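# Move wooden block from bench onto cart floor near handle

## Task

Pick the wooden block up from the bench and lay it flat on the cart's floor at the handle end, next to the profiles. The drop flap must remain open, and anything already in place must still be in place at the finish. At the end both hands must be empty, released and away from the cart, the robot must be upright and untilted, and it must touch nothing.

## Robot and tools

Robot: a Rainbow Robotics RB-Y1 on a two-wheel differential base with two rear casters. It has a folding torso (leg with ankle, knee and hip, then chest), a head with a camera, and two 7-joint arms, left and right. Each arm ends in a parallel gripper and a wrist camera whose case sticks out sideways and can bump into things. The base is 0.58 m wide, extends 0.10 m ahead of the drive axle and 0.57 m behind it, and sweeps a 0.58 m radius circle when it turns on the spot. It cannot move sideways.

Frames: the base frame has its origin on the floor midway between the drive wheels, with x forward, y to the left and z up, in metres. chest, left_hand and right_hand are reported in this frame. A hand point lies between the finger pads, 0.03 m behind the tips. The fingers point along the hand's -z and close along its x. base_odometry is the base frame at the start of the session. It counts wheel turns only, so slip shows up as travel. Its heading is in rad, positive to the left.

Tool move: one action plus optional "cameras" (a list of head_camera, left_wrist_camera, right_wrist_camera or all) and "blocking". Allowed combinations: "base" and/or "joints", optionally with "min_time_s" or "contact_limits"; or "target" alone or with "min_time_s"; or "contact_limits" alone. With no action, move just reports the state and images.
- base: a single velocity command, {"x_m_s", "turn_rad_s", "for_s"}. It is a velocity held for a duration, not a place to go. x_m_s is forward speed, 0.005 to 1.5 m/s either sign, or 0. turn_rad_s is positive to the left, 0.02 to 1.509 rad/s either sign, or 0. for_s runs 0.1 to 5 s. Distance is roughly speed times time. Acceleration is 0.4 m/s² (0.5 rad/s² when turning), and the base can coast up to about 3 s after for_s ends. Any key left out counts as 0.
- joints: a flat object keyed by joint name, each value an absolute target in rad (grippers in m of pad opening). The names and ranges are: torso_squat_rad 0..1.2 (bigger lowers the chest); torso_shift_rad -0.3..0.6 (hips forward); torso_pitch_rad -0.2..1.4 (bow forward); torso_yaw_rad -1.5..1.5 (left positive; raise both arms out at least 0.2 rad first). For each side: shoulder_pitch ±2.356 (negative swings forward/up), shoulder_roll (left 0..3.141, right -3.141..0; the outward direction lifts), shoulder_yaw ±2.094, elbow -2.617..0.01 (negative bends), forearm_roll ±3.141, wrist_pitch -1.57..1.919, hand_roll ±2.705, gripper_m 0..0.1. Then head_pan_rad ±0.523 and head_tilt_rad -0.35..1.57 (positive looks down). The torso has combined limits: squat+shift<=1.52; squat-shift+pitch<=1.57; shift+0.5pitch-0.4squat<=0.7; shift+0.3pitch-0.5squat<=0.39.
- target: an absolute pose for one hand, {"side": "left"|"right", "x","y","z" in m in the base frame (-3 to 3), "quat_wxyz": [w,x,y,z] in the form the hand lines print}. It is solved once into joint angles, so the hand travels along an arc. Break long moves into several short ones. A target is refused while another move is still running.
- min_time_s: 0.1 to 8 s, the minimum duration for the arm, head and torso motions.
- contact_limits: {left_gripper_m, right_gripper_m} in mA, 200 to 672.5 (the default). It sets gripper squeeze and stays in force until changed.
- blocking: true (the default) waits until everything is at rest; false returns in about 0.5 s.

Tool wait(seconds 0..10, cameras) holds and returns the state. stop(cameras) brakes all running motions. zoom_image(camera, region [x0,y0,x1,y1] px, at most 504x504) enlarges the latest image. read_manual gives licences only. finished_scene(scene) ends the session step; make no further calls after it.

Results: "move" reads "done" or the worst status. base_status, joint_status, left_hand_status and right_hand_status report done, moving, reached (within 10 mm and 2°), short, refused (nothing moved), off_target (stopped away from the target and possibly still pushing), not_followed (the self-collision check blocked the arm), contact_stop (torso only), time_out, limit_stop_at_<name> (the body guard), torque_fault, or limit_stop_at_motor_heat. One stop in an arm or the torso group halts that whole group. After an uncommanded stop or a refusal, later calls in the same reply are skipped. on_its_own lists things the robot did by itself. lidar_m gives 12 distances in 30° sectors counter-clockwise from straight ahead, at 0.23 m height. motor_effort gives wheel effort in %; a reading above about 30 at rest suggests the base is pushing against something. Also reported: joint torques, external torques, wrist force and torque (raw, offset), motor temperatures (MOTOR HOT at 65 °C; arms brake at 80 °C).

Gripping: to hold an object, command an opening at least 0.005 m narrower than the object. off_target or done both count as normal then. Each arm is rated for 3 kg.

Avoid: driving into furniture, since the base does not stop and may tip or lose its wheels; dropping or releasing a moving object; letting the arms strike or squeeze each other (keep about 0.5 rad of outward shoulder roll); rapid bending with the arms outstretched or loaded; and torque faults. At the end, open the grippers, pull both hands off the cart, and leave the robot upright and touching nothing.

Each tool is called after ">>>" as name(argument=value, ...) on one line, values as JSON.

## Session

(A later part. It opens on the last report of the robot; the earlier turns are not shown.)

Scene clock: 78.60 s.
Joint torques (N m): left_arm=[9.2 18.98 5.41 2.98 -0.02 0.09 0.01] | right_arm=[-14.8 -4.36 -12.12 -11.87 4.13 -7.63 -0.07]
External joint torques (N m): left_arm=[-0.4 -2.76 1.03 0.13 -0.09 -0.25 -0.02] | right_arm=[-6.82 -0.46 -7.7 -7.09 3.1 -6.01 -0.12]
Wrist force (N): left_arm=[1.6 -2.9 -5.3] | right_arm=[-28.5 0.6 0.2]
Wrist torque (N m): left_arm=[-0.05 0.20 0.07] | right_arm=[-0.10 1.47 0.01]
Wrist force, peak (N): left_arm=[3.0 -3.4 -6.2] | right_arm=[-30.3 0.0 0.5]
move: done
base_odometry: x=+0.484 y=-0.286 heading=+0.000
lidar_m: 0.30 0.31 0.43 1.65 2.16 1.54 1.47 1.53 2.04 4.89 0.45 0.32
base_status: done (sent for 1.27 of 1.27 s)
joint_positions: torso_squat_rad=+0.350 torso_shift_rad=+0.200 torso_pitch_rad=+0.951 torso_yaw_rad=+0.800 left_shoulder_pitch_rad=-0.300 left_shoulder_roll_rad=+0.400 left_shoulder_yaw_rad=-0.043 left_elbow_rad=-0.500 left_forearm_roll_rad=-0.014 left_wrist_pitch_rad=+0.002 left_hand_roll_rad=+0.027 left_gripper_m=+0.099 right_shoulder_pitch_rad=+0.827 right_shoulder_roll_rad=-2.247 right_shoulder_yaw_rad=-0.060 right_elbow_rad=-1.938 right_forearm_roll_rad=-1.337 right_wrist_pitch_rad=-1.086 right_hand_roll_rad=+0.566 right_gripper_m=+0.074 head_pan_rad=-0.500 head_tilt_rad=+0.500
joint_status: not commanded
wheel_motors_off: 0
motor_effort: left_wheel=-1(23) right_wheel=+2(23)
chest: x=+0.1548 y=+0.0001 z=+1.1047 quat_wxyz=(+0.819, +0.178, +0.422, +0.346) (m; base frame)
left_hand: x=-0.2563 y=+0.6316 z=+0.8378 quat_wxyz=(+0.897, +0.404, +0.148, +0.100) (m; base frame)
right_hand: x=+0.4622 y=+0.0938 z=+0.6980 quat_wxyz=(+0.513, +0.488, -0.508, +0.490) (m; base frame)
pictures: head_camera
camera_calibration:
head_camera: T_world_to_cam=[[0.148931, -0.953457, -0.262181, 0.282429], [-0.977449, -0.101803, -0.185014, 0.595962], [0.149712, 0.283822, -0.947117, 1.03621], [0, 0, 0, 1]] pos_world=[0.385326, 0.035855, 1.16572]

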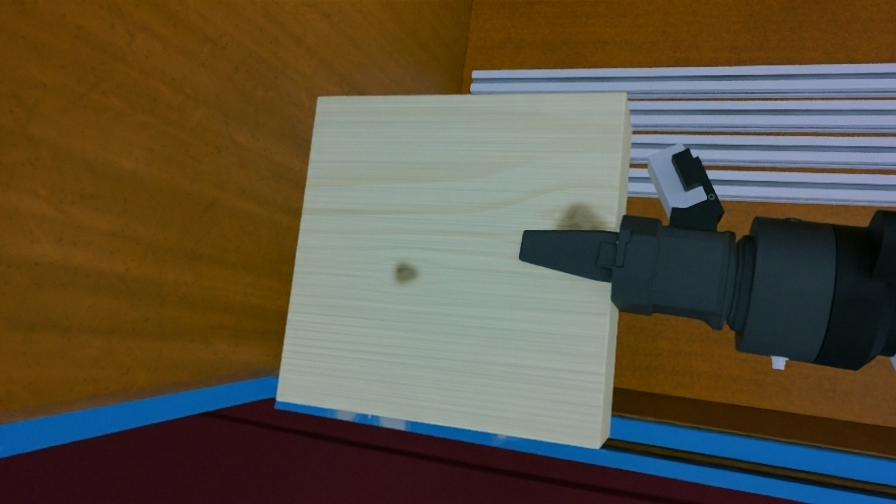

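>>> move(target={"side":"right","x":0.49,"y":0.093,"z":0.70,"quat_wxyz":[0.5174,0.4820,-0.5174,0.4820]}, min_time_s=1.2)

>>> move(joints={"torso_squat_rad":0.9,"torso_shift_rad":0.35}, min_time_s=4, cameras=["head_camera"])

Scene clock: 84.00 s.
Joint torques (N m): left_arm=[9.22 18.57 5.2 2.85 -0.02 0.17 0.01] | right_arm=[-17.31 -4.44 -10.44 -10.46 3.77 -7.81 -0.48]
External joint torques (N m): left_arm=[-0.37 -3.17 0.82 0 -0.1 -0.18 -0.01] | right_arm=[-9.06 0.37 -5.68 -6.15 2.85 -6.13 -0.53]
Wrist force (N): left_arm=[1.9 -3.3 -5.5] | right_arm=[-28.8 0.7 0.4]
Wrist torque (N m): left_arm=[0.01 0.25 0.10] | right_arm=[-0.16 1.39 0.19]
Wrist force, peak (N): left_arm=[1.8 -4.0 -6.3] | right_arm=[-29.4 0.5 0.3]
move: done
base_odometry: x=+0.484 y=-0.286 heading=+0.000
lidar_m: 0.30 0.31 0.43 1.67 2.17 1.53 1.47 1.53 2.06 4.87 0.46 0.31
base_status: not commanded
joint_positions: torso_squat_rad=+0.350 torso_shift_rad=+0.200 torso_pitch_rad=+0.951 torso_yaw_rad=+0.800 left_shoulder_pitch_rad=-0.300 left_shoulder_roll_rad=+0.400 left_shoulder_yaw_rad=-0.043 left_elbow_rad=-0.500 left_forearm_roll_rad=-0.014 left_wrist_pitch_rad=+0.002 left_hand_roll_rad=+0.027 left_gripper_m=+0.099 right_shoulder_pitch_rad=+0.755 right_shoulder_roll_rad=-2.232 right_shoulder_yaw_rad=-0.031 right_elbow_rad=-1.895 right_forearm_roll_rad=-1.326 right_wrist_pitch_rad=-1.083 right_hand_roll_rad=+0.497 right_gripper_m=+0.074 head_pan_rad=-0.500 head_tilt_rad=+0.500
joint_status: all done
wheel_motors_off: 0
motor_effort: left_wheel=-1(2) right_wheel=+1(2)
chest: x=+0.1547 y=+0.0001 z=+1.1047 quat_wxyz=(+0.819, +0.178, +0.422, +0.346) (m; base frame)
left_hand: x=-0.2563 y=+0.6316 z=+0.8378 quat_wxyz=(+0.897, +0.404, +0.148, +0.100) (m; base frame)
right_hand: x=+0.4888 y=+0.0920 z=+0.6988 quat_wxyz=(+0.519, +0.481, -0.518, +0.481) (m; base frame)
right_hand_status: reached (checked arc, planned for 1.2 s): 2 mm and 0.3 deg off.
pictures: none

Scene clock: 88.30 s.
Joint torques (N m): left_arm=[9.03 18.72 5.3 2.97 0.05 0.29 0.01] | right_arm=[-17.19 -4.59 -10.61 -10.3 3.74 -7.82 -0.45]
External joint torques (N m): left_arm=[-0.57 -3.02 0.92 0.12 -0.03 -0.05 -0.01] | right_arm=[-8.93 0.23 -5.84 -5.99 2.82 -6.13 -0.5]
Wrist force (N): left_arm=[1.9 -3.8 -5.6] | right_arm=[-28.7 0.8 0.7]
Wrist torque (N m): left_arm=[0.09 0.24 0.08] | right_arm=[-0.08 1.45 0.19]
Wrist force, peak (N): left_arm=[2.9 -4.0 -5.7] | right_arm=[-29.4 0.6 0.9]
move: done
base_odometry: x=+0.484 y=-0.286 heading=+0.000
lidar_m: 0.29 0.30 0.43 1.64 2.15 1.54 1.47 1.53 2.05 4.89 0.46 0.31
base_status: not commanded
joint_positions: torso_squat_rad=+0.900 torso_shift_rad=+0.350 torso_pitch_rad=+0.951 torso_yaw_rad=+0.800 left_shoulder_pitch_rad=-0.300 left_shoulder_roll_rad=+0.400 left_shoulder_yaw_rad=-0.043 left_elbow_rad=-0.500 left_forearm_roll_rad=-0.014 left_wrist_pitch_rad=+0.002 left_hand_roll_rad=+0.027 left_gripper_m=+0.099 right_shoulder_pitch_rad=+0.755 right_shoulder_roll_rad=-2.232 right_shoulder_yaw_rad=-0.031 right_elbow_rad=-1.895 right_forearm_roll_rad=-1.326 right_wrist_pitch_rad=-1.083 right_hand_roll_rad=+0.497 right_gripper_m=+0.074 head_pan_rad=-0.500 head_tilt_rad=+0.500
joint_status: all done
wheel_motors_off: 0
motor_effort: left_wheel=+0(2) right_wheel=+3(5)
chest: x=+0.1732 y=+0.0001 z=+0.8690 quat_wxyz=(+0.819, +0.178, +0.422, +0.346) (m; base frame)
left_hand: x=-0.2378 y=+0.6315 z=+0.6021 quat_wxyz=(+0.897, +0.404, +0.148, +0.100) (m; base frame)
right_hand: x=+0.5073 y=+0.0920 z=+0.4632 quat_wxyz=(+0.519, +0.481, -0.518, +0.481) (m; base frame)
pictures: head_camera
camera_calibration:
head_camera: T_world_to_cam=[[0.148958, -0.953451, -0.262188, 0.2179], [-0.977428, -0.101795, -0.18513, 0.570554], [0.149823, 0.283847, -0.947092, 0.810233], [0, 0, 0, 1]] pos_world=[0.403825, 0.035855, 0.930123]

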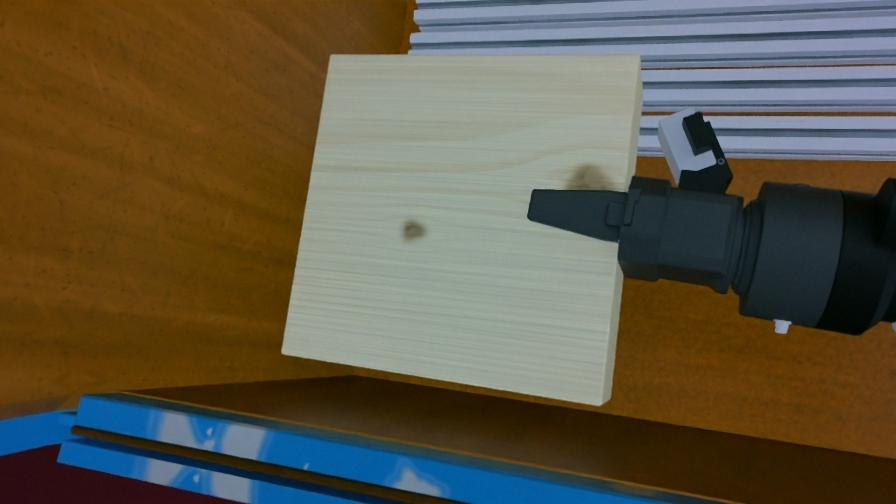

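>>> move(target={"side":"right","x":0.504,"y":0.093,"z":0.375,"quat_wxyz":[0.5524,0.4463,-0.4718,0.5225]}, min_time_s=2.5)

>>> move(target={"side":"right","x":0.504,"y":0.093,"z":0.355,"quat_wxyz":[0.5524,0.4463,-0.4718,0.5225]}, min_time_s=1, cameras=["head_camera"])

Scene clock: 94.80 s.
Joint torques (N m): left_arm=[8.76 19.1 5.16 2.97 0 0.05 -0.01] | right_arm=[-15.23 -5.7 -11.87 -7.09 3.26 -7.97 -0.48]
External joint torques (N m): left_arm=[-0.83 -2.64 0.79 0.12 -0.07 -0.29 -0.03] | right_arm=[-5.72 -4.24 -8.12 -4.03 2.42 -6.27 -0.53]
Wrist force (N): left_arm=[2.0 -3.6 -5.6] | right_arm=[-27.8 0.7 -4.1]
Wrist torque (N m): left_arm=[0.05 0.25 0.11] | right_arm=[-0.15 1.43 0.19]
Wrist force, peak (N): left_arm=[2.1 -4.5 -6.1] | right_arm=[-29.1 1.4 -1.5]
move: done
base_odometry: x=+0.484 y=-0.286 heading=+0.000
lidar_m: 0.30 0.31 0.42 1.65 2.16 1.54 1.47 1.53 2.03 4.87 0.44 0.32
base_status: not commanded
joint_positions: torso_squat_rad=+0.900 torso_shift_rad=+0.350 torso_pitch_rad=+0.951 torso_yaw_rad=+0.800 left_shoulder_pitch_rad=-0.300 left_shoulder_roll_rad=+0.400 left_shoulder_yaw_rad=-0.043 left_elbow_rad=-0.500 left_forearm_roll_rad=-0.014 left_wrist_pitch_rad=+0.002 left_hand_roll_rad=+0.027 left_gripper_m=+0.099 right_shoulder_pitch_rad=+1.132 right_shoulder_roll_rad=-2.400 right_shoulder_yaw_rad=-0.217 right_elbow_rad=-1.643 right_forearm_roll_rad=-1.475 right_wrist_pitch_rad=-1.126 right_hand_roll_rad=+0.467 right_gripper_m=+0.074 head_pan_rad=-0.500 head_tilt_rad=+0.500
joint_status: all done
wheel_motors_off: 0
motor_effort: left_wheel=+0(1) right_wheel=+1(4)
chest: x=+0.1732 y=+0.0001 z=+0.8690 quat_wxyz=(+0.819, +0.178, +0.422, +0.346) (m; base frame)
left_hand: x=-0.2378 y=+0.6315 z=+0.6021 quat_wxyz=(+0.897, +0.404, +0.148, +0.100) (m; base frame)
right_hand: x=+0.5029 y=+0.0915 z=+0.3739 quat_wxyz=(+0.555, +0.444, -0.468, +0.525) (m; base frame)
right_hand_status: reached (checked arc, planned for 2.5 s): 2 mm and 0.6 deg off.
pictures: none

Scene clock: 96.13 s.
Joint torques (N m): left_arm=[9.18 18.87 5.27 2.96 -0.03 0.13 0.03] | right_arm=[-15.93 -4.46 -10.85 -6.07 3.11 -7.91 -0.46]
External joint torques (N m): left_arm=[-0.41 -2.88 0.89 0.12 -0.11 -0.21 0.01] | right_arm=[-6.15 -4 -7.49 -3.57 2.33 -6.17 -0.51]
Wrist force (N): left_arm=[1.7 -3.3 -5.0] | right_arm=[-28.1 0.4 -3.8]
Wrist torque (N m): left_arm=[-0.04 0.26 0.08] | right_arm=[-0.07 1.37 0.16]
Wrist force, peak (N): left_arm=[1.8 -3.8 -6.3] | right_arm=[-29.4 1.1 -4.2]
move: done
base_odometry: x=+0.484 y=-0.286 heading=+0.000
lidar_m: 0.30 0.31 0.42 1.64 2.17 1.55 1.47 1.53 2.04 4.89 0.44 0.32
base_status: not commanded
joint_positions: torso_squat_rad=+0.900 torso_shift_rad=+0.350 torso_pitch_rad=+0.951 torso_yaw_rad=+0.800 left_shoulder_pitch_rad=-0.300 left_shoulder_roll_rad=+0.400 left_shoulder_yaw_rad=-0.043 left_elbow_rad=-0.500 left_forearm_roll_rad=-0.014 left_wrist_pitch_rad=+0.002 left_hand_roll_rad=+0.027 left_gripper_m=+0.099 right_shoulder_pitch_rad=+1.257 right_shoulder_roll_rad=-2.459 right_shoulder_yaw_rad=-0.268 right_elbow_rad=-1.524 right_forearm_roll_rad=-1.499 right_wrist_pitch_rad=-1.193 right_hand_roll_rad=+0.423 right_gripper_m=+0.074 head_pan_rad=-0.500 head_tilt_rad=+0.500
joint_status: all done
wheel_motors_off: 0
motor_effort: left_wheel=+0(1) right_wheel=+2(3)
chest: x=+0.1732 y=+0.0001 z=+0.8690 quat_wxyz=(+0.819, +0.178, +0.422, +0.346) (m; base frame)
left_hand: x=-0.2378 y=+0.6315 z=+0.6021 quat_wxyz=(+0.897, +0.404, +0.148, +0.100) (m; base frame)
right_hand: x=+0.5035 y=+0.0916 z=+0.3536 quat_wxyz=(+0.554, +0.445, -0.470, +0.524) (m; base frame)
right_hand_status: reached (checked arc, planned for 1.0 s): 2 mm and 0.3 deg off.
pictures: head_camera
camera_calibration:
head_camera: T_world_to_cam=[[0.148958, -0.953451, -0.262188, 0.2179], [-0.977428, -0.101795, -0.18513, 0.570554], [0.149823, 0.283847, -0.947092, 0.810233], [0, 0, 0, 1]] pos_world=[0.403825, 0.035855, 0.930123]

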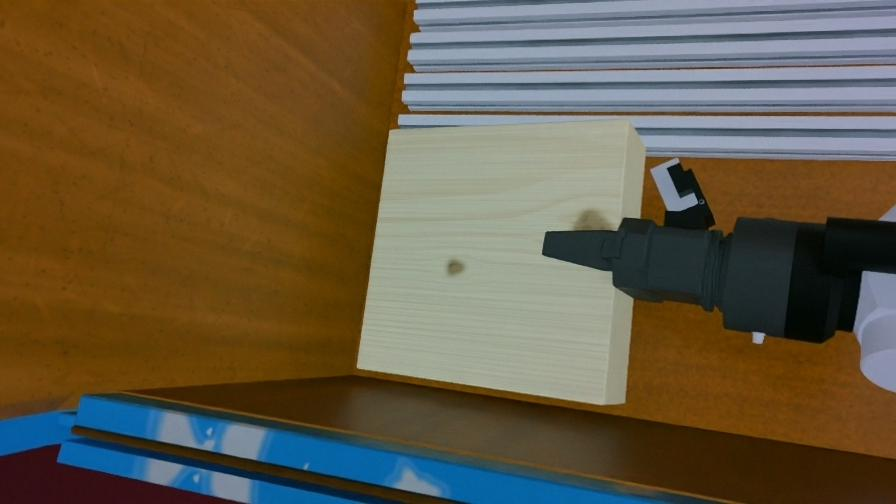

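>>> move(target={"side":"right","x":0.504,"y":0.082,"z":0.345,"quat_wxyz":[0.5524,0.4463,-0.4718,0.5225]}, min_time_s=1.2, cameras=["head_camera"])

Scene clock: 100.27 s.
Joint torques (N m): left_arm=[9.29 18.89 5.35 2.88 -0.01 0.08 -0.08] | right_arm=[-6.01 2.89 -1.86 -1.99 -0.31 -0.47 -0.92]
External joint torques (N m): left_arm=[-0.29 -2.85 0.97 0.04 -0.08 -0.26 -0.1] | right_arm=[3.54 2.79 1.18 0.26 -1.05 1.29 -0.97]
Wrist force (N): left_arm=[1.8 -4.1 -5.4] | right_arm=[-9.3 1.2 -6.3]
Wrist torque (N m): left_arm=[0.08 0.24 0.10] | right_arm=[-0.09 -2.54 0.89]
Wrist force, peak (N): left_arm=[2.7 -4.3 -6.2] | right_arm=[-28.9 1.1 -3.6]
move: done
base_odometry: x=+0.484 y=-0.286 heading=+0.000
lidar_m: 0.29 0.31 0.41 1.65 2.16 1.54 1.46 1.54 2.04 4.88 0.45 0.32
base_status: not commanded
joint_positions: torso_squat_rad=+0.900 torso_shift_rad=+0.350 torso_pitch_rad=+0.950 torso_yaw_rad=+0.800 left_shoulder_pitch_rad=-0.300 left_shoulder_roll_rad=+0.400 left_shoulder_yaw_rad=-0.043 left_elbow_rad=-0.500 left_forearm_roll_rad=-0.014 left_wrist_pitch_rad=+0.002 left_hand_roll_rad=+0.027 left_gripper_m=+0.099 right_shoulder_pitch_rad=+1.302 right_shoulder_roll_rad=-2.464 right_shoulder_yaw_rad=-0.274 right_elbow_rad=-1.474 right_forearm_roll_rad=-1.488 right_wrist_pitch_rad=-1.232 right_hand_roll_rad=+0.398 right_gripper_m=+0.074 head_pan_rad=-0.500 head_tilt_rad=+0.500
joint_status: all done
wheel_motors_off: 0
motor_effort: left_wheel=-1(2) right_wheel=+0(3)
chest: x=+0.1730 y=+0.0001 z=+0.8691 quat_wxyz=(+0.819, +0.178, +0.421, +0.346) (m; base frame)
left_hand: x=-0.2379 y=+0.6315 z=+0.6021 quat_wxyz=(+0.897, +0.404, +0.148, +0.100) (m; base frame)
right_hand: x=+0.5040 y=+0.0826 z=+0.3463 quat_wxyz=(+0.552, +0.446, -0.472, +0.523) (m; base frame)
right_hand_status: reached (checked arc, planned for 1.2 s): 1 mm and 0.1 deg off.
pictures: head_camera
camera_calibration:
head_camera: T_world_to_cam=[[0.149189, -0.953384, -0.262301, 0.218006], [-0.977331, -0.101874, -0.185596, 0.570694], [0.150223, 0.284044, -0.94697, 0.810184], [0, 0, 0, 1]] pos_world=[0.403525, 0.0358543, 0.930322]

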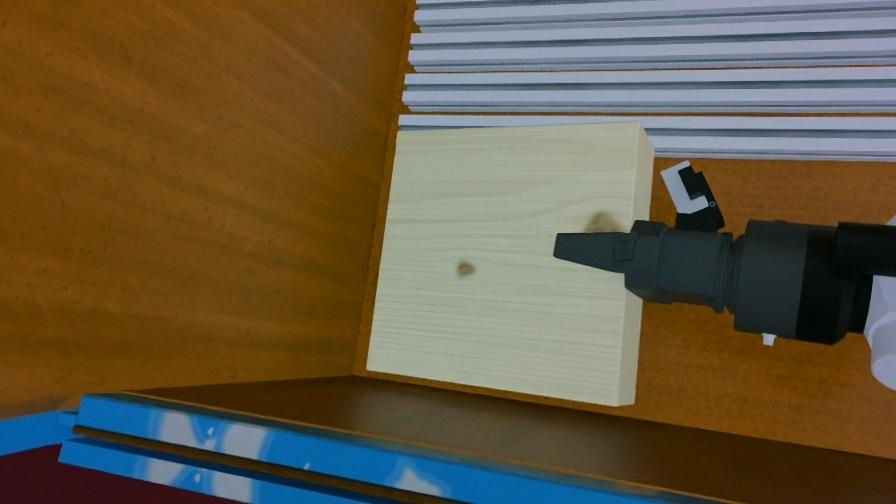

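>>> move(joints={"right_gripper_m":0.083})

>>> move(joints={"right_gripper_m":0.1})

>>> move(target={"side":"right","x":0.504,"y":0.082,"z":0.34,"quat_wxyz":[0.5524,0.4463,-0.4718,0.5225]}, min_time_s=0.6)

>>> move(target={"side":"right","x":0.488,"y":0.081,"z":0.34,"quat_wxyz":[0.5524,0.4463,-0.4718,0.5225]}, min_time_s=0.8)

>>> move(target={"side":"right","x":0.458,"y":0.061,"z":0.34,"quat_wxyz":[0.5524,0.4463,-0.4718,0.5225]}, min_time_s=1.2, cameras=["head_camera"])

Scene clock: 104.33 s.
Joint torques (N m): left_arm=[9.1 18.87 5.22 2.93 0.01 0.12 -0.03] | right_arm=[-11.09 0.76 -4.54 -3.13 0.86 -2.98 -0.44]
External joint torques (N m): left_arm=[-0.48 -2.88 0.85 0.09 -0.06 -0.22 -0.05] | right_arm=[-1.58 0.63 -1.52 -0.87 0.12 -1.23 -0.48]
Wrist force (N): left_arm=[2.1 -3.1 -5.3] | right_arm=[-15.0 0.3 2.5]
Wrist torque (N m): left_arm=[-0.02 0.28 0.06] | right_arm=[-0.02 -0.90 0.07]
Wrist force, peak (N): left_arm=[1.7 -4.1 -6.1] | right_arm=[-16.3 1.3 3.3]
move: done
base_odometry: x=+0.484 y=-0.286 heading=+0.000
lidar_m: 0.29 0.30 0.42 1.65 2.16 1.55 1.47 1.53 2.04 4.88 0.45 0.32
base_status: not commanded
joint_positions: torso_squat_rad=+0.900 torso_shift_rad=+0.350 torso_pitch_rad=+0.950 torso_yaw_rad=+0.800 left_shoulder_pitch_rad=-0.300 left_shoulder_roll_rad=+0.400 left_shoulder_yaw_rad=-0.043 left_elbow_rad=-0.500 left_forearm_roll_rad=-0.014 left_wrist_pitch_rad=+0.002 left_hand_roll_rad=+0.027 left_gripper_m=+0.099 right_shoulder_pitch_rad=+1.303 right_shoulder_roll_rad=-2.463 right_shoulder_yaw_rad=-0.273 right_elbow_rad=-1.473 right_forearm_roll_rad=-1.488 right_wrist_pitch_rad=-1.231 right_hand_roll_rad=+0.398 right_gripper_m=+0.083 head_pan_rad=-0.500 head_tilt_rad=+0.500
joint_status: all done
wheel_motors_off: 0
motor_effort: left_wheel=-2(3) right_wheel=+2(3)
chest: x=+0.1730 y=+0.0001 z=+0.8691 quat_wxyz=(+0.819, +0.178, +0.421, +0.346) (m; base frame)
left_hand: x=-0.2378 y=+0.6315 z=+0.6021 quat_wxyz=(+0.897, +0.404, +0.148, +0.100) (m; base frame)
right_hand: x=+0.5036 y=+0.0818 z=+0.3456 quat_wxyz=(+0.553, +0.446, -0.471, +0.524) (m; base frame)
pictures: none

Scene clock: 104.97 s.
Joint torques (N m): left_arm=[8.96 18.84 5.58 2.95 -0.04 0 0.06] | right_arm=[-11.59 0.52 -4.78 -3.22 0.76 -3.12 -0.31]
External joint torques (N m): left_arm=[-0.63 -2.9 1.2 0.11 -0.11 -0.35 0.04] | right_arm=[-2.09 0.39 -1.76 -0.95 0.03 -1.36 -0.36]
Wrist force (N): left_arm=[1.5 -4.0 -6.0] | right_arm=[-15.6 1.4 5.1]
Wrist torque (N m): left_arm=[0.04 0.19 0.05] | right_arm=[-0.02 -0.92 0.03]
Wrist force, peak (N): left_arm=[1.5 -4.0 -6.0] | right_arm=[-15.6 1.4 5.1]
move: done
base_odometry: x=+0.484 y=-0.286 heading=+0.000
lidar_m: 0.29 0.30 0.41 1.66 2.18 1.55 1.47 1.53 2.04 4.88 0.46 0.31
base_status: not commanded
joint_positions: torso_squat_rad=+0.900 torso_shift_rad=+0.350 torso_pitch_rad=+0.950 torso_yaw_rad=+0.800 left_shoulder_pitch_rad=-0.300 left_shoulder_roll_rad=+0.400 left_shoulder_yaw_rad=-0.043 left_elbow_rad=-0.500 left_forearm_roll_rad=-0.014 left_wrist_pitch_rad=+0.002 left_hand_roll_rad=+0.027 left_gripper_m=+0.099 right_shoulder_pitch_rad=+1.303 right_shoulder_roll_rad=-2.463 right_shoulder_yaw_rad=-0.273 right_elbow_rad=-1.473 right_forearm_roll_rad=-1.488 right_wrist_pitch_rad=-1.231 right_hand_roll_rad=+0.398 right_gripper_m=+0.099 head_pan_rad=-0.500 head_tilt_rad=+0.500
joint_status: all done
wheel_motors_off: 0
motor_effort: left_wheel=-2(3) right_wheel=+2(3)
chest: x=+0.1730 y=+0.0001 z=+0.8691 quat_wxyz=(+0.819, +0.178, +0.421, +0.346) (m; base frame)
left_hand: x=-0.2378 y=+0.6315 z=+0.6020 quat_wxyz=(+0.897, +0.404, +0.148, +0.100) (m; base frame)
right_hand: x=+0.5036 y=+0.0816 z=+0.3455 quat_wxyz=(+0.553, +0.445, -0.471, +0.524) (m; base frame)
pictures: none

Scene clock: 105.90 s.
Joint torques (N m): left_arm=[9.01 18.83 5.46 3 -0.01 0.06 -0.07] | right_arm=[-11.03 -2.64 -7.03 -2.42 0.7 -2.95 -0.36]
External joint torques (N m): left_arm=[-0.57 -2.91 1.09 0.16 -0.09 -0.28 -0.09] | right_arm=[-1.49 -3.03 -4.13 -0.32 -0.01 -1.18 -0.41]
Wrist force (N): left_arm=[1.8 -3.1 -5.0] | right_arm=[-13.1 0.9 3.1]
Wrist torque (N m): left_arm=[-0.05 0.25 0.03] | right_arm=[-0.12 -0.59 -0.03]
Wrist force, peak (N): left_arm=[2.6 -4.0 -5.7] | right_arm=[-15.3 2.1 5.7]
move: done
base_odometry: x=+0.484 y=-0.286 heading=+0.000
lidar_m: 0.30 0.31 0.42 1.66 2.17 1.55 1.47 1.52 2.05 4.90 0.46 0.31
base_status: not commanded
joint_positions: torso_squat_rad=+0.900 torso_shift_rad=+0.350 torso_pitch_rad=+0.950 torso_yaw_rad=+0.800 left_shoulder_pitch_rad=-0.300 left_shoulder_roll_rad=+0.400 left_shoulder_yaw_rad=-0.043 left_elbow_rad=-0.500 left_forearm_roll_rad=-0.014 left_wrist_pitch_rad=+0.002 left_hand_roll_rad=+0.027 left_gripper_m=+0.099 right_shoulder_pitch_rad=+1.337 right_shoulder_roll_rad=-2.478 right_shoulder_yaw_rad=-0.286 right_elbow_rad=-1.438 right_forearm_roll_rad=-1.497 right_wrist_pitch_rad=-1.248 right_hand_roll_rad=+0.383 right_gripper_m=+0.099 head_pan_rad=-0.500 head_tilt_rad=+0.500
joint_status: all done
wheel_motors_off: 0
motor_effort: left_wheel=-2(3) right_wheel=+2(4)
chest: x=+0.1730 y=+0.0001 z=+0.8692 quat_wxyz=(+0.819, +0.178, +0.421, +0.346) (m; base frame)
left_hand: x=-0.2378 y=+0.6315 z=+0.6020 quat_wxyz=(+0.897, +0.404, +0.148, +0.100) (m; base frame)
right_hand: x=+0.5038 y=+0.0813 z=+0.3398 quat_wxyz=(+0.553, +0.446, -0.471, +0.523) (m; base frame)
right_hand_status: reached (checked arc, planned for 0.6 s): 1 mm and 0.2 deg off.
pictures: none

Scene clock: 107.03 s.
Joint torques (N m): left_arm=[9.05 18.77 5.35 2.96 -0.09 0.12 -0.01] | right_arm=[-8.85 -1.96 -6.03 -5.36 1.94 -3.18 0.07]
External joint torques (N m): left_arm=[-0.53 -2.97 0.98 0.12 -0.17 -0.22 -0.03] | right_arm=[0.3 -2.6 -3.26 -2.89 1.14 -1.45 0.02]
Wrist force (N): left_arm=[2.0 -3.9 -5.5] | right_arm=[-16.0 -3.1 0.3]
Wrist torque (N m): left_arm=[0.07 0.28 0.08] | right_arm=[-0.10 -0.65 -0.12]
Wrist force, peak (N): left_arm=[2.1 -4.3 -5.8] | right_arm=[-16.7 -2.7 -0.4]
move: done
base_odometry: x=+0.484 y=-0.286 heading=+0.000
lidar_m: 0.30 0.31 0.42 1.65 2.16 1.55 1.47 1.54 2.05 4.87 0.45 0.32
base_status: not commanded
joint_positions: torso_squat_rad=+0.900 torso_shift_rad=+0.350 torso_pitch_rad=+0.950 torso_yaw_rad=+0.800 left_shoulder_pitch_rad=-0.300 left_shoulder_roll_rad=+0.400 left_shoulder_yaw_rad=-0.043 left_elbow_rad=-0.500 left_forearm_roll_rad=-0.014 left_wrist_pitch_rad=+0.002 left_hand_roll_rad=+0.027 left_gripper_m=+0.099 right_shoulder_pitch_rad=+1.366 right_shoulder_roll_rad=-2.481 right_shoulder_yaw_rad=-0.297 right_elbow_rad=-1.470 right_forearm_roll_rad=-1.511 right_wrist_pitch_rad=-1.260 right_hand_roll_rad=+0.434 right_gripper_m=+0.099 head_pan_rad=-0.500 head_tilt_rad=+0.500
joint_status: all done
wheel_motors_off: 0
motor_effort: left_wheel=-2(3) right_wheel=+2(5)
chest: x=+0.1730 y=+0.0001 z=+0.8692 quat_wxyz=(+0.819, +0.178, +0.421, +0.346) (m; base frame)
left_hand: x=-0.2378 y=+0.6315 z=+0.6020 quat_wxyz=(+0.897, +0.404, +0.148, +0.100) (m; base frame)
right_hand: x=+0.4887 y=+0.0804 z=+0.3397 quat_wxyz=(+0.553, +0.446, -0.471, +0.523) (m; base frame)
right_hand_status: reached (checked arc, planned for 0.8 s): 1 mm and 0.1 deg off.
pictures: none

Scene clock: 108.57 s.
Joint torques (N m): left_arm=[9.08 19.02 5.37 2.99 -0.06 0.19 -0.09] | right_arm=[-6.19 3.67 -1.41 -6.99 2.52 -3.38 0.18]
External joint torques (N m): left_arm=[-0.5 -2.72 0.99 0.15 -0.13 -0.15 -0.11] | right_arm=[1.58 2.09 0.7 -3.85 1.57 -1.73 0.13]
Wrist force (N): left_arm=[2.1 -3.2 -5.7] | right_arm=[-17.5 -2.2 -5.2]
Wrist torque (N m): left_arm=[-0.06 0.28 0.12] | right_arm=[-0.20 -0.74 -0.11]
Wrist force, peak (N): left_arm=[1.6 -3.3 -6.5] | right_arm=[-19.7 -4.3 -6.1]
move: done
base_odometry: x=+0.484 y=-0.286 heading=+0.000
lidar_m: 0.30 0.31 0.43 1.64 2.15 1.53 1.45 1.53 2.05 4.88 0.46 0.31
base_status: not commanded
joint_positions: torso_squat_rad=+0.900 torso_shift_rad=+0.350 torso_pitch_rad=+0.950 torso_yaw_rad=+0.800 left_shoulder_pitch_rad=-0.300 left_shoulder_roll_rad=+0.400 left_shoulder_yaw_rad=-0.043 left_elbow_rad=-0.500 left_forearm_roll_rad=-0.014 left_wrist_pitch_rad=+0.002 left_hand_roll_rad=+0.027 left_gripper_m=+0.099 right_shoulder_pitch_rad=+1.433 right_shoulder_roll_rad=-2.461 right_shoulder_yaw_rad=-0.297 right_elbow_rad=-1.527 right_forearm_roll_rad=-1.511 right_wrist_pitch_rad=-1.315 right_hand_roll_rad=+0.526 right_gripper_m=+0.099 head_pan_rad=-0.500 head_tilt_rad=+0.500
joint_status: all done
wheel_motors_off: 0
motor_effort: left_wheel=-2(3) right_wheel=+0(5)
chest: x=+0.1730 y=+0.0001 z=+0.8691 quat_wxyz=(+0.819, +0.178, +0.421, +0.346) (m; base frame)
left_hand: x=-0.2378 y=+0.6315 z=+0.6021 quat_wxyz=(+0.897, +0.404, +0.148, +0.100) (m; base frame)
right_hand: x=+0.4584 y=+0.0613 z=+0.3399 quat_wxyz=(+0.552, +0.446, -0.472, +0.523) (m; base frame)
right_hand_status: reached (checked arc, planned for 1.2 s): 1 mm and 0.1 deg off.
pictures: head_camera
camera_calibration:
head_camera: T_world_to_cam=[[0.149107, -0.953422, -0.262208, 0.217859], [-0.977328, -0.101786, -0.185661, 0.570739], [0.150324, 0.283947, -0.946983, 0.810187], [0, 0, 0, 1]] pos_world=[0.403525, 0.0357548, 0.930322]

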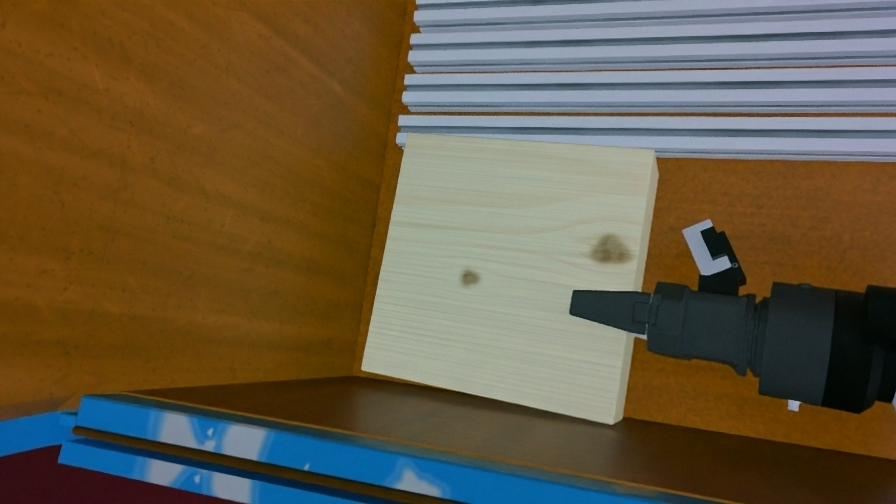

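>>> move(target={"side":"right","x":0.437,"y":0.038,"z":0.34,"quat_wxyz":[0.5524,0.4463,-0.4718,0.5225]}, min_time_s=1)

>>> move(target={"side":"right","x":0.457,"y":0.015,"z":0.34,"quat_wxyz":[0.5524,0.4463,-0.4718,0.5225]}, min_time_s=1, cameras=["head_camera"])

Scene clock: 111.87 s.
Joint torques (N m): left_arm=[8.68 19.11 5.26 2.95 -0.08 0.08 -0.11] | right_arm=[2.14 2.93 0.04 -15.16 2.42 -3.89 0.22]
External joint torques (N m): left_arm=[-0.9 -2.63 0.88 0.11 -0.15 -0.26 -0.13] | right_arm=[8.67 0.38 1.46 -11.69 1.4 -2.28 0.17]
Wrist force (N): left_arm=[2.6 -3.9 -6.0] | right_arm=[-17.2 1.7 -3.5]
Wrist torque (N m): left_arm=[0.04 0.30 0.12] | right_arm=[-0.10 -0.44 -0.34]
Wrist force, peak (N): left_arm=[2.0 -4.3 -6.4] | right_arm=[-18.7 -3.1 -5.7]
move: done
base_odometry: x=+0.484 y=-0.286 heading=+0.000
lidar_m: 0.28 0.30 0.41 1.65 2.16 1.54 1.47 1.52 2.04 4.88 0.44 0.31
base_status: not commanded
joint_positions: torso_squat_rad=+0.900 torso_shift_rad=+0.350 torso_pitch_rad=+0.950 torso_yaw_rad=+0.800 left_shoulder_pitch_rad=-0.300 left_shoulder_roll_rad=+0.400 left_shoulder_yaw_rad=-0.043 left_elbow_rad=-0.500 left_forearm_roll_rad=-0.014 left_wrist_pitch_rad=+0.002 left_hand_roll_rad=+0.027 left_gripper_m=+0.099 right_shoulder_pitch_rad=+1.492 right_shoulder_roll_rad=-2.438 right_shoulder_yaw_rad=-0.288 right_elbow_rad=-1.548 right_forearm_roll_rad=-1.495 right_wrist_pitch_rad=-1.375 right_hand_roll_rad=+0.579 right_gripper_m=+0.099 head_pan_rad=-0.500 head_tilt_rad=+0.500
joint_status: all done
wheel_motors_off: 0
motor_effort: left_wheel=-3(3) right_wheel=-16(19)
chest: x=+0.1730 y=+0.0001 z=+0.8692 quat_wxyz=(+0.819, +0.178, +0.421, +0.346) (m; base frame)
left_hand: x=-0.2380 y=+0.6315 z=+0.6021 quat_wxyz=(+0.897, +0.404, +0.148, +0.100) (m; base frame)
right_hand: x=+0.4388 y=+0.0387 z=+0.3400 quat_wxyz=(+0.551, +0.445, -0.473, +0.523) (m; base frame)
right_hand_status: reached (checked arc, planned for 1.0 s): 2 mm and 0.3 deg off.
pictures: none

Scene clock: 113.20 s.
Joint torques (N m): left_arm=[8.83 19.14 5.13 2.85 0.09 0.21 -0.02] | right_arm=[-8.78 6.29 -0.71 -4.06 2.26 -3.78 -0.26]
External joint torques (N m): left_arm=[-0.75 -2.6 0.76 0.01 0.01 -0.14 -0.04] | right_arm=[-2.65 3.26 0.4 -1.14 1.36 -2.11 -0.31]
Wrist force (N): left_arm=[1.9 -3.5 -5.5] | right_arm=[-16.5 0.4 -4.4]
Wrist torque (N m): left_arm=[-0.03 0.25 0.08] | right_arm=[-0.18 -0.49 0.04]
Wrist force, peak (N): left_arm=[2.1 -3.8 -6.2] | right_arm=[-17.3 0.8 -5.4]
move: done
base_odometry: x=+0.484 y=-0.286 heading=+0.000
lidar_m: 0.28 0.30 0.40 1.64 2.16 1.55 1.46 1.52 2.05 4.88 0.43 0.31
base_status: not commanded
joint_positions: torso_squat_rad=+0.900 torso_shift_rad=+0.350 torso_pitch_rad=+0.950 torso_yaw_rad=+0.800 left_shoulder_pitch_rad=-0.300 left_shoulder_roll_rad=+0.400 left_shoulder_yaw_rad=-0.043 left_elbow_rad=-0.500 left_forearm_roll_rad=-0.014 left_wrist_pitch_rad=+0.002 left_hand_roll_rad=+0.027 left_gripper_m=+0.099 right_shoulder_pitch_rad=+1.453 right_shoulder_roll_rad=-2.384 right_shoulder_yaw_rad=-0.242 right_elbow_rad=-1.505 right_forearm_roll_rad=-1.432 right_wrist_pitch_rad=-1.394 right_hand_roll_rad=+0.499 right_gripper_m=+0.099 head_pan_rad=-0.500 head_tilt_rad=+0.500
joint_status: all done
wheel_motors_off: 0
motor_effort: left_wheel=-2(3) right_wheel=-5(17)
chest: x=+0.1731 y=+0.0001 z=+0.8691 quat_wxyz=(+0.819, +0.178, +0.421, +0.346) (m; base frame)
left_hand: x=-0.2379 y=+0.6315 z=+0.6021 quat_wxyz=(+0.897, +0.404, +0.148, +0.100) (m; base frame)
right_hand: x=+0.4567 y=+0.0150 z=+0.3397 quat_wxyz=(+0.553, +0.446, -0.471, +0.523) (m; base frame)
right_hand_status: reached (checked arc, planned for 1.0 s): 0 mm and 0.1 deg off.
pictures: head_camera
camera_calibration:
head_camera: T_world_to_cam=[[0.149216, -0.953381, -0.262296, 0.217975], [-0.977327, -0.1019, -0.185604, 0.570799], [0.150224, 0.284044, -0.94697, 0.810168], [0, 0, 0, 1]] pos_world=[0.403625, 0.0358542, 0.930322]

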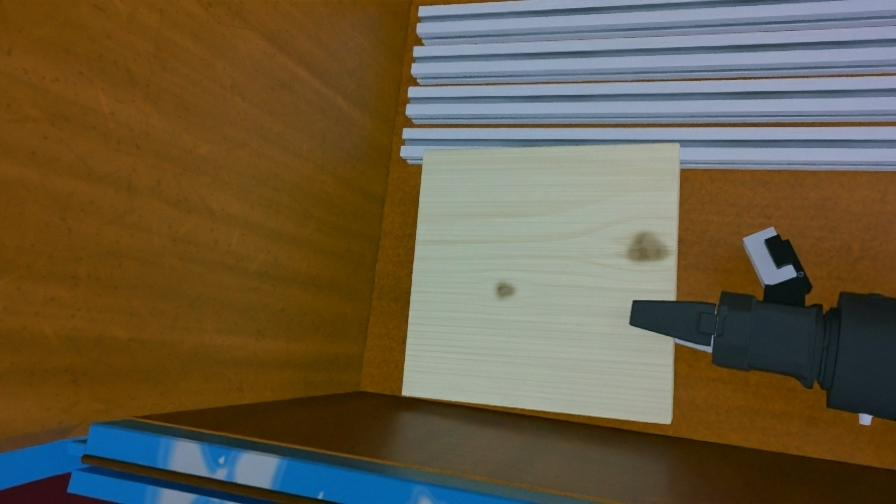

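>>> move(target={"side":"right","x":0.445,"y":0.008,"z":0.34,"quat_wxyz":[0.5524,0.4463,-0.4718,0.5225]}, min_time_s=0.7)

>>> move(target={"side":"right","x":0.428,"y":-0.014,"z":0.34,"quat_wxyz":[0.5524,0.4463,-0.4718,0.5225]}, min_time_s=1, cameras=["head_camera"])

Scene clock: 115.37 s.
Joint torques (N m): left_arm=[8.89 19.06 4.92 2.93 -0.03 0.15 0.06] | right_arm=[-4.93 6.87 -2.83 -5.76 2.05 -3.61 0.25]
External joint torques (N m): left_arm=[-0.69 -2.69 0.54 0.09 -0.1 -0.2 0.04] | right_arm=[0.71 3.43 -1.99 -2.63 1.1 -1.96 0.2]
Wrist force (N): left_arm=[1.9 -3.4 -5.7] | right_arm=[-17.0 -0.5 -4.9]
Wrist torque (N m): left_arm=[-0.03 0.22 0.08] | right_arm=[-0.15 -0.50 -0.14]
Wrist force, peak (N): left_arm=[2.0 -3.7 -6.4] | right_arm=[-17.4 -0.5 -5.9]
move: done
base_odometry: x=+0.484 y=-0.286 heading=+0.000
lidar_m: 0.29 0.30 0.39 1.64 2.15 1.55 1.46 1.54 2.03 4.87 0.44 0.31
base_status: not commanded
joint_positions: torso_squat_rad=+0.900 torso_shift_rad=+0.350 torso_pitch_rad=+0.950 torso_yaw_rad=+0.800 left_shoulder_pitch_rad=-0.300 left_shoulder_roll_rad=+0.400 left_shoulder_yaw_rad=-0.043 left_elbow_rad=-0.500 left_forearm_roll_rad=-0.014 left_wrist_pitch_rad=+0.002 left_hand_roll_rad=+0.027 left_gripper_m=+0.099 right_shoulder_pitch_rad=+1.487 right_shoulder_roll_rad=-2.382 right_shoulder_yaw_rad=-0.246 right_elbow_rad=-1.518 right_forearm_roll_rad=-1.433 right_wrist_pitch_rad=-1.416 right_hand_roll_rad=+0.531 right_gripper_m=+0.099 head_pan_rad=-0.500 head_tilt_rad=+0.500
joint_status: all done
wheel_motors_off: 0
motor_effort: left_wheel=-1(2) right_wheel=-4(6)
chest: x=+0.1731 y=+0.0001 z=+0.8691 quat_wxyz=(+0.819, +0.178, +0.421, +0.346) (m; base frame)
left_hand: x=-0.2379 y=+0.6315 z=+0.6021 quat_wxyz=(+0.897, +0.404, +0.148, +0.100) (m; base frame)
right_hand: x=+0.4454 y=+0.0081 z=+0.3398 quat_wxyz=(+0.552, +0.446, -0.471, +0.523) (m; base frame)
right_hand_status: reached (checked arc, planned for 0.7 s): 0 mm and 0.1 deg off.
pictures: none

Scene clock: 116.70 s.
Joint torques (N m): left_arm=[8.72 18.99 5.45 2.9 -0.03 0.15 -0.01] | right_arm=[2.89 4.09 -0.24 -15.93 2.15 -4.5 0.36]
External joint torques (N m): left_arm=[-0.85 -2.76 1.07 0.06 -0.11 -0.19 -0.03] | right_arm=[7.43 -0.42 -0.07 -12.67 1.15 -2.88 0.31]
Wrist force (N): left_arm=[2.3 -3.2 -5.5] | right_arm=[-16.9 2.7 1.7]
Wrist torque (N m): left_arm=[-0.03 0.30 0.07] | right_arm=[-0.10 -0.16 -0.29]
Wrist force, peak (N): left_arm=[2.0 -4.4 -6.2] | right_arm=[-18.3 3.2 1.3]
move: done
base_odometry: x=+0.484 y=-0.286 heading=+0.000
lidar_m: 0.27 0.28 0.37 1.64 2.17 1.55 1.46 1.54 2.06 4.87 0.43 0.28
base_status: not commanded
joint_positions: torso_squat_rad=+0.900 torso_shift_rad=+0.350 torso_pitch_rad=+0.950 torso_yaw_rad=+0.800 left_shoulder_pitch_rad=-0.300 left_shoulder_roll_rad=+0.400 left_shoulder_yaw_rad=-0.043 left_elbow_rad=-0.500 left_forearm_roll_rad=-0.014 left_wrist_pitch_rad=+0.002 left_hand_roll_rad=+0.027 left_gripper_m=+0.099 right_shoulder_pitch_rad=+1.561 right_shoulder_roll_rad=-2.369 right_shoulder_yaw_rad=-0.247 right_elbow_rad=-1.513 right_forearm_roll_rad=-1.422 right_wrist_pitch_rad=-1.480 right_hand_roll_rad=+0.568 right_gripper_m=+0.099 head_pan_rad=-0.500 head_tilt_rad=+0.500
joint_status: all done
wheel_motors_off: 0
motor_effort: left_wheel=-3(4) right_wheel=-16(24)
chest: x=+0.1730 y=+0.0001 z=+0.8692 quat_wxyz=(+0.819, +0.178, +0.421, +0.346) (m; base frame)
left_hand: x=-0.2380 y=+0.6315 z=+0.6020 quat_wxyz=(+0.897, +0.404, +0.148, +0.100) (m; base frame)
right_hand: x=+0.4295 y=-0.0138 z=+0.3398 quat_wxyz=(+0.552, +0.445, -0.473, +0.524) (m; base frame)
right_hand_status: reached (checked arc, planned for 1.0 s): 2 mm and 0.3 deg off.
pictures: head_camera
camera_calibration:
head_camera: T_world_to_cam=[[0.149464, -0.953362, -0.262223, 0.217943], [-0.977258, -0.102089, -0.185861, 0.570948], [0.150423, 0.284039, -0.94694, 0.810141], [0, 0, 0, 1]] pos_world=[0.403525, 0.0359537, 0.930421]

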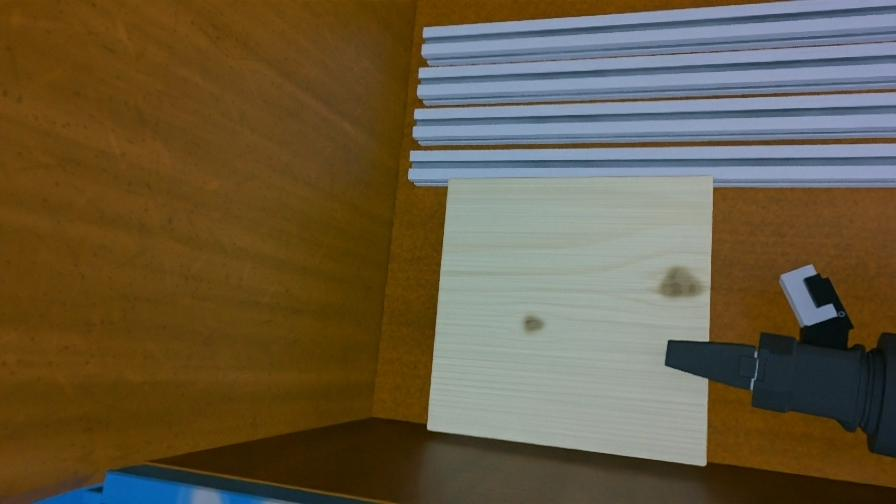

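>>> move(target={"side":"right","x":0.458,"y":-0.036,"z":0.34,"quat_wxyz":[0.5524,0.4463,-0.4718,0.5225]}, min_time_s=1)

>>> move(target={"side":"right","x":0.487,"y":-0.056,"z":0.34,"quat_wxyz":[0.5524,0.4463,-0.4718,0.5225]}, min_time_s=1, cameras=["head_camera"])

Scene clock: 119.60 s.
Joint torques (N m): left_arm=[9.02 18.86 5.27 2.9 0.01 0.07 0.01] | right_arm=[-7.15 8.63 0.65 -3.09 1.84 -4.07 -0.25]
External joint torques (N m): left_arm=[-0.56 -2.88 0.89 0.06 -0.06 -0.28 -0.01] | right_arm=[-2.72 3.78 0.7 -0.68 1.03 -2.36 -0.3]
Wrist force (N): left_arm=[2.1 -3.6 -5.9] | right_arm=[-16.7 1.1 -4.4]
Wrist torque (N m): left_arm=[0.05 0.23 0.08] | right_arm=[-0.17 -0.47 0.00]
Wrist force, peak (N): left_arm=[3.0 -3.9 -6.2] | right_arm=[-18.5 2.8 3.6]
move: done
base_odometry: x=+0.484 y=-0.286 heading=+0.000
lidar_m: 0.26 0.28 0.37 1.65 2.16 1.54 1.47 1.52 2.05 4.91 0.44 0.28
base_status: not commanded
joint_positions: torso_squat_rad=+0.900 torso_shift_rad=+0.350 torso_pitch_rad=+0.950 torso_yaw_rad=+0.800 left_shoulder_pitch_rad=-0.300 left_shoulder_roll_rad=+0.400 left_shoulder_yaw_rad=-0.043 left_elbow_rad=-0.500 left_forearm_roll_rad=-0.014 left_wrist_pitch_rad=+0.002 left_hand_roll_rad=+0.027 left_gripper_m=+0.099 right_shoulder_pitch_rad=+1.500 right_shoulder_roll_rad=-2.313 right_shoulder_yaw_rad=-0.200 right_elbow_rad=-1.439 right_forearm_roll_rad=-1.362 right_wrist_pitch_rad=-1.495 right_hand_roll_rad=+0.453 right_gripper_m=+0.099 head_pan_rad=-0.500 head_tilt_rad=+0.500
joint_status: all done
wheel_motors_off: 0
motor_effort: left_wheel=-1(4) right_wheel=-3(16)
chest: x=+0.1731 y=+0.0001 z=+0.8691 quat_wxyz=(+0.819, +0.178, +0.421, +0.346) (m; base frame)
left_hand: x=-0.2379 y=+0.6315 z=+0.6021 quat_wxyz=(+0.897, +0.404, +0.148, +0.100) (m; base frame)
right_hand: x=+0.4576 y=-0.0359 z=+0.3397 quat_wxyz=(+0.553, +0.446, -0.471, +0.523) (m; base frame)
right_hand_status: reached (checked arc, planned for 1.0 s): 1 mm and 0.0 deg off.
pictures: none

Scene clock: 120.93 s.
Joint torques (N m): left_arm=[9.14 18.78 5.19 2.8 0.04 0.08 -0.06] | right_arm=[-7.96 9.74 0.2 -1.25 0.91 -4.21 -0.11]
External joint torques (N m): left_arm=[-0.44 -2.96 0.81 -0.04 -0.03 -0.26 -0.08] | right_arm=[-3.54 4.7 0.21 0.22 0.31 -2.41 -0.16]
Wrist force (N): left_arm=[2.3 -3.1 -6.3] | right_arm=[-17.5 3.3 -5.0]
Wrist torque (N m): left_arm=[-0.03 0.28 0.08] | right_arm=[-0.16 -0.35 -0.06]
Wrist force, peak (N): left_arm=[2.7 -4.0 -6.2] | right_arm=[-18.4 2.8 -5.5]
move: done
base_odometry: x=+0.484 y=-0.286 heading=+0.000
lidar_m: 0.26 0.28 0.37 1.65 2.17 1.54 1.47 1.53 2.04 4.87 0.43 0.29
base_status: not commanded
joint_positions: torso_squat_rad=+0.900 torso_shift_rad=+0.350 torso_pitch_rad=+0.950 torso_yaw_rad=+0.800 left_shoulder_pitch_rad=-0.300 left_shoulder_roll_rad=+0.400 left_shoulder_yaw_rad=-0.043 left_elbow_rad=-0.500 left_forearm_roll_rad=-0.014 left_wrist_pitch_rad=+0.002 left_hand_roll_rad=+0.027 left_gripper_m=+0.099 right_shoulder_pitch_rad=+1.451 right_shoulder_roll_rad=-2.272 right_shoulder_yaw_rad=-0.164 right_elbow_rad=-1.347 right_forearm_roll_rad=-1.315 right_wrist_pitch_rad=-1.519 right_hand_roll_rad=+0.338 right_gripper_m=+0.099 head_pan_rad=-0.500 head_tilt_rad=+0.500
joint_status: all done
wheel_motors_off: 0
motor_effort: left_wheel=-1(2) right_wheel=-3(4)
chest: x=+0.1730 y=+0.0001 z=+0.8691 quat_wxyz=(+0.819, +0.178, +0.421, +0.346) (m; base frame)
left_hand: x=-0.2379 y=+0.6315 z=+0.6021 quat_wxyz=(+0.897, +0.404, +0.148, +0.100) (m; base frame)
right_hand: x=+0.4866 y=-0.0559 z=+0.3398 quat_wxyz=(+0.553, +0.446, -0.471, +0.523) (m; base frame)
right_hand_status: reached (checked arc, planned for 1.0 s): 0 mm and 0.1 deg off.
pictures: head_camera
camera_calibration:
head_camera: T_world_to_cam=[[0.149216, -0.953381, -0.262296, 0.21799], [-0.977327, -0.1019, -0.185604, 0.570701], [0.150224, 0.284044, -0.94697, 0.810183], [0, 0, 0, 1]] pos_world=[0.403525, 0.0358542, 0.930322]

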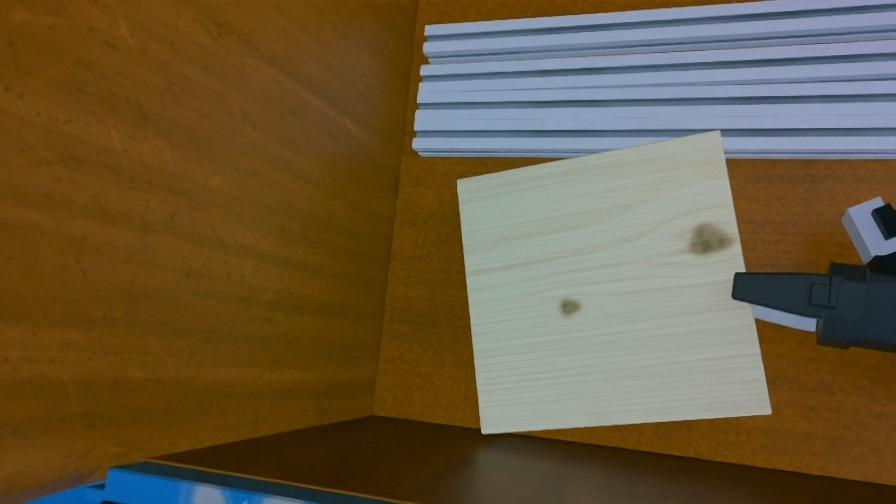

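>>> move(target={"side":"right","x":0.48,"y":-0.085,"z":0.34,"quat_wxyz":[0.5524,0.4463,-0.4718,0.5225]}, min_time_s=1, cameras=["head_camera","right_wrist_camera"])

Scene clock: 123.30 s.
Joint torques (N m): left_arm=[9.06 18.84 5.12 2.94 0.07 0.17 0.07] | right_arm=[-2.08 9.6 -1.64 -0.63 0.92 -1.95 -0.26]
External joint torques (N m): left_arm=[-0.51 -2.91 0.75 0.1 0 -0.17 0.05] | right_arm=[1.21 3.11 -2.2 0.65 0.34 -0.14 -0.31]
Wrist force (N): left_arm=[2.9 -3.5 -5.0] | right_arm=[-6.7 1.2 0.5]
Wrist torque (N m): left_arm=[0.01 0.38 0.09] | right_arm=[-0.18 -0.36 -0.05]
Wrist force, peak (N): left_arm=[1.7 -3.7 -6.4] | right_arm=[-18.1 3.4 -6.1]
move: done
base_odometry: x=+0.484 y=-0.286 heading=+0.000
lidar_m: 0.27 0.28 0.37 1.66 2.16 1.55 1.46 1.53 2.06 4.88 0.42 0.30
base_status: not commanded
joint_positions: torso_squat_rad=+0.900 torso_shift_rad=+0.350 torso_pitch_rad=+0.950 torso_yaw_rad=+0.800 left_shoulder_pitch_rad=-0.300 left_shoulder_roll_rad=+0.400 left_shoulder_yaw_rad=-0.043 left_elbow_rad=-0.500 left_forearm_roll_rad=-0.014 left_wrist_pitch_rad=+0.002 left_hand_roll_rad=+0.027 left_gripper_m=+0.099 right_shoulder_pitch_rad=+1.515 right_shoulder_roll_rad=-2.232 right_shoulder_yaw_rad=-0.178 right_elbow_rad=-1.311 right_forearm_roll_rad=-1.286 right_wrist_pitch_rad=-1.570 right_hand_roll_rad=+0.333 right_gripper_m=+0.099 head_pan_rad=-0.500 head_tilt_rad=+0.500
joint_status: all done
wheel_motors_off: 0
motor_effort: left_wheel=+0(1) right_wheel=-1(3)
chest: x=+0.1730 y=+0.0001 z=+0.8692 quat_wxyz=(+0.819, +0.178, +0.421, +0.346) (m; base frame)
left_hand: x=-0.2379 y=+0.6315 z=+0.6021 quat_wxyz=(+0.897, +0.404, +0.148, +0.100) (m; base frame)
right_hand: x=+0.4801 y=-0.0842 z=+0.3404 quat_wxyz=(+0.554, +0.445, -0.469, +0.525) (m; base frame)
right_hand_status: reached (checked arc, planned for 1.0 s): 1 mm and 0.5 deg off.
pictures: head_camera, right_wrist_camera
camera_calibration:
head_camera: T_world_to_cam=[[0.149143, -0.953397, -0.262279, 0.217936], [-0.977308, -0.101778, -0.18577, 0.570851], [0.150419, 0.284034, -0.946942, 0.810202], [0, 0, 0, 1]] pos_world=[0.403524, 0.0357546, 0.930421]
right_wrist_camera: T_world_to_cam=[[0.0218161, -0.140381, -0.989857, 0.313356], [-0.88684, -0.459814, 0.0456648, 0.398542], [-0.46156, 0.876849, -0.134527, 0.41344], [0, 0, 0, 1]] pos_world=[0.537434, -0.135281, 0.347597]

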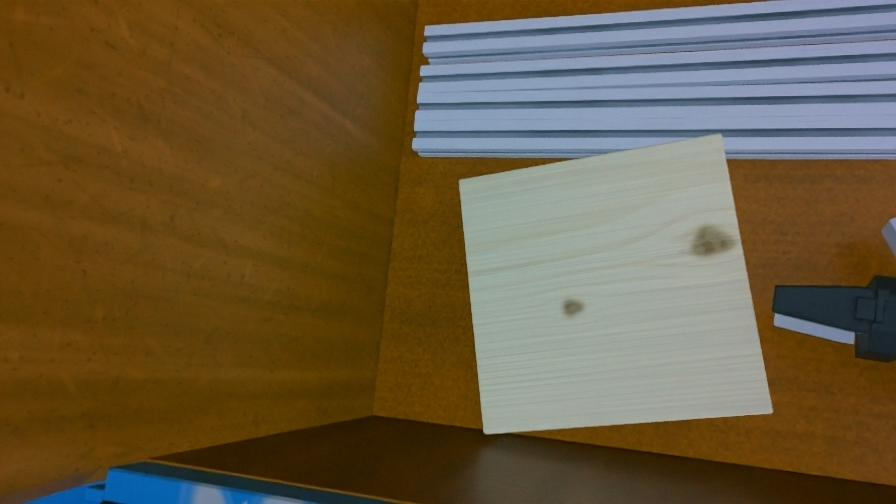

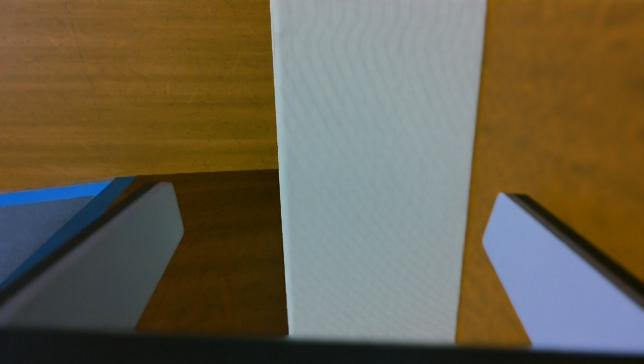

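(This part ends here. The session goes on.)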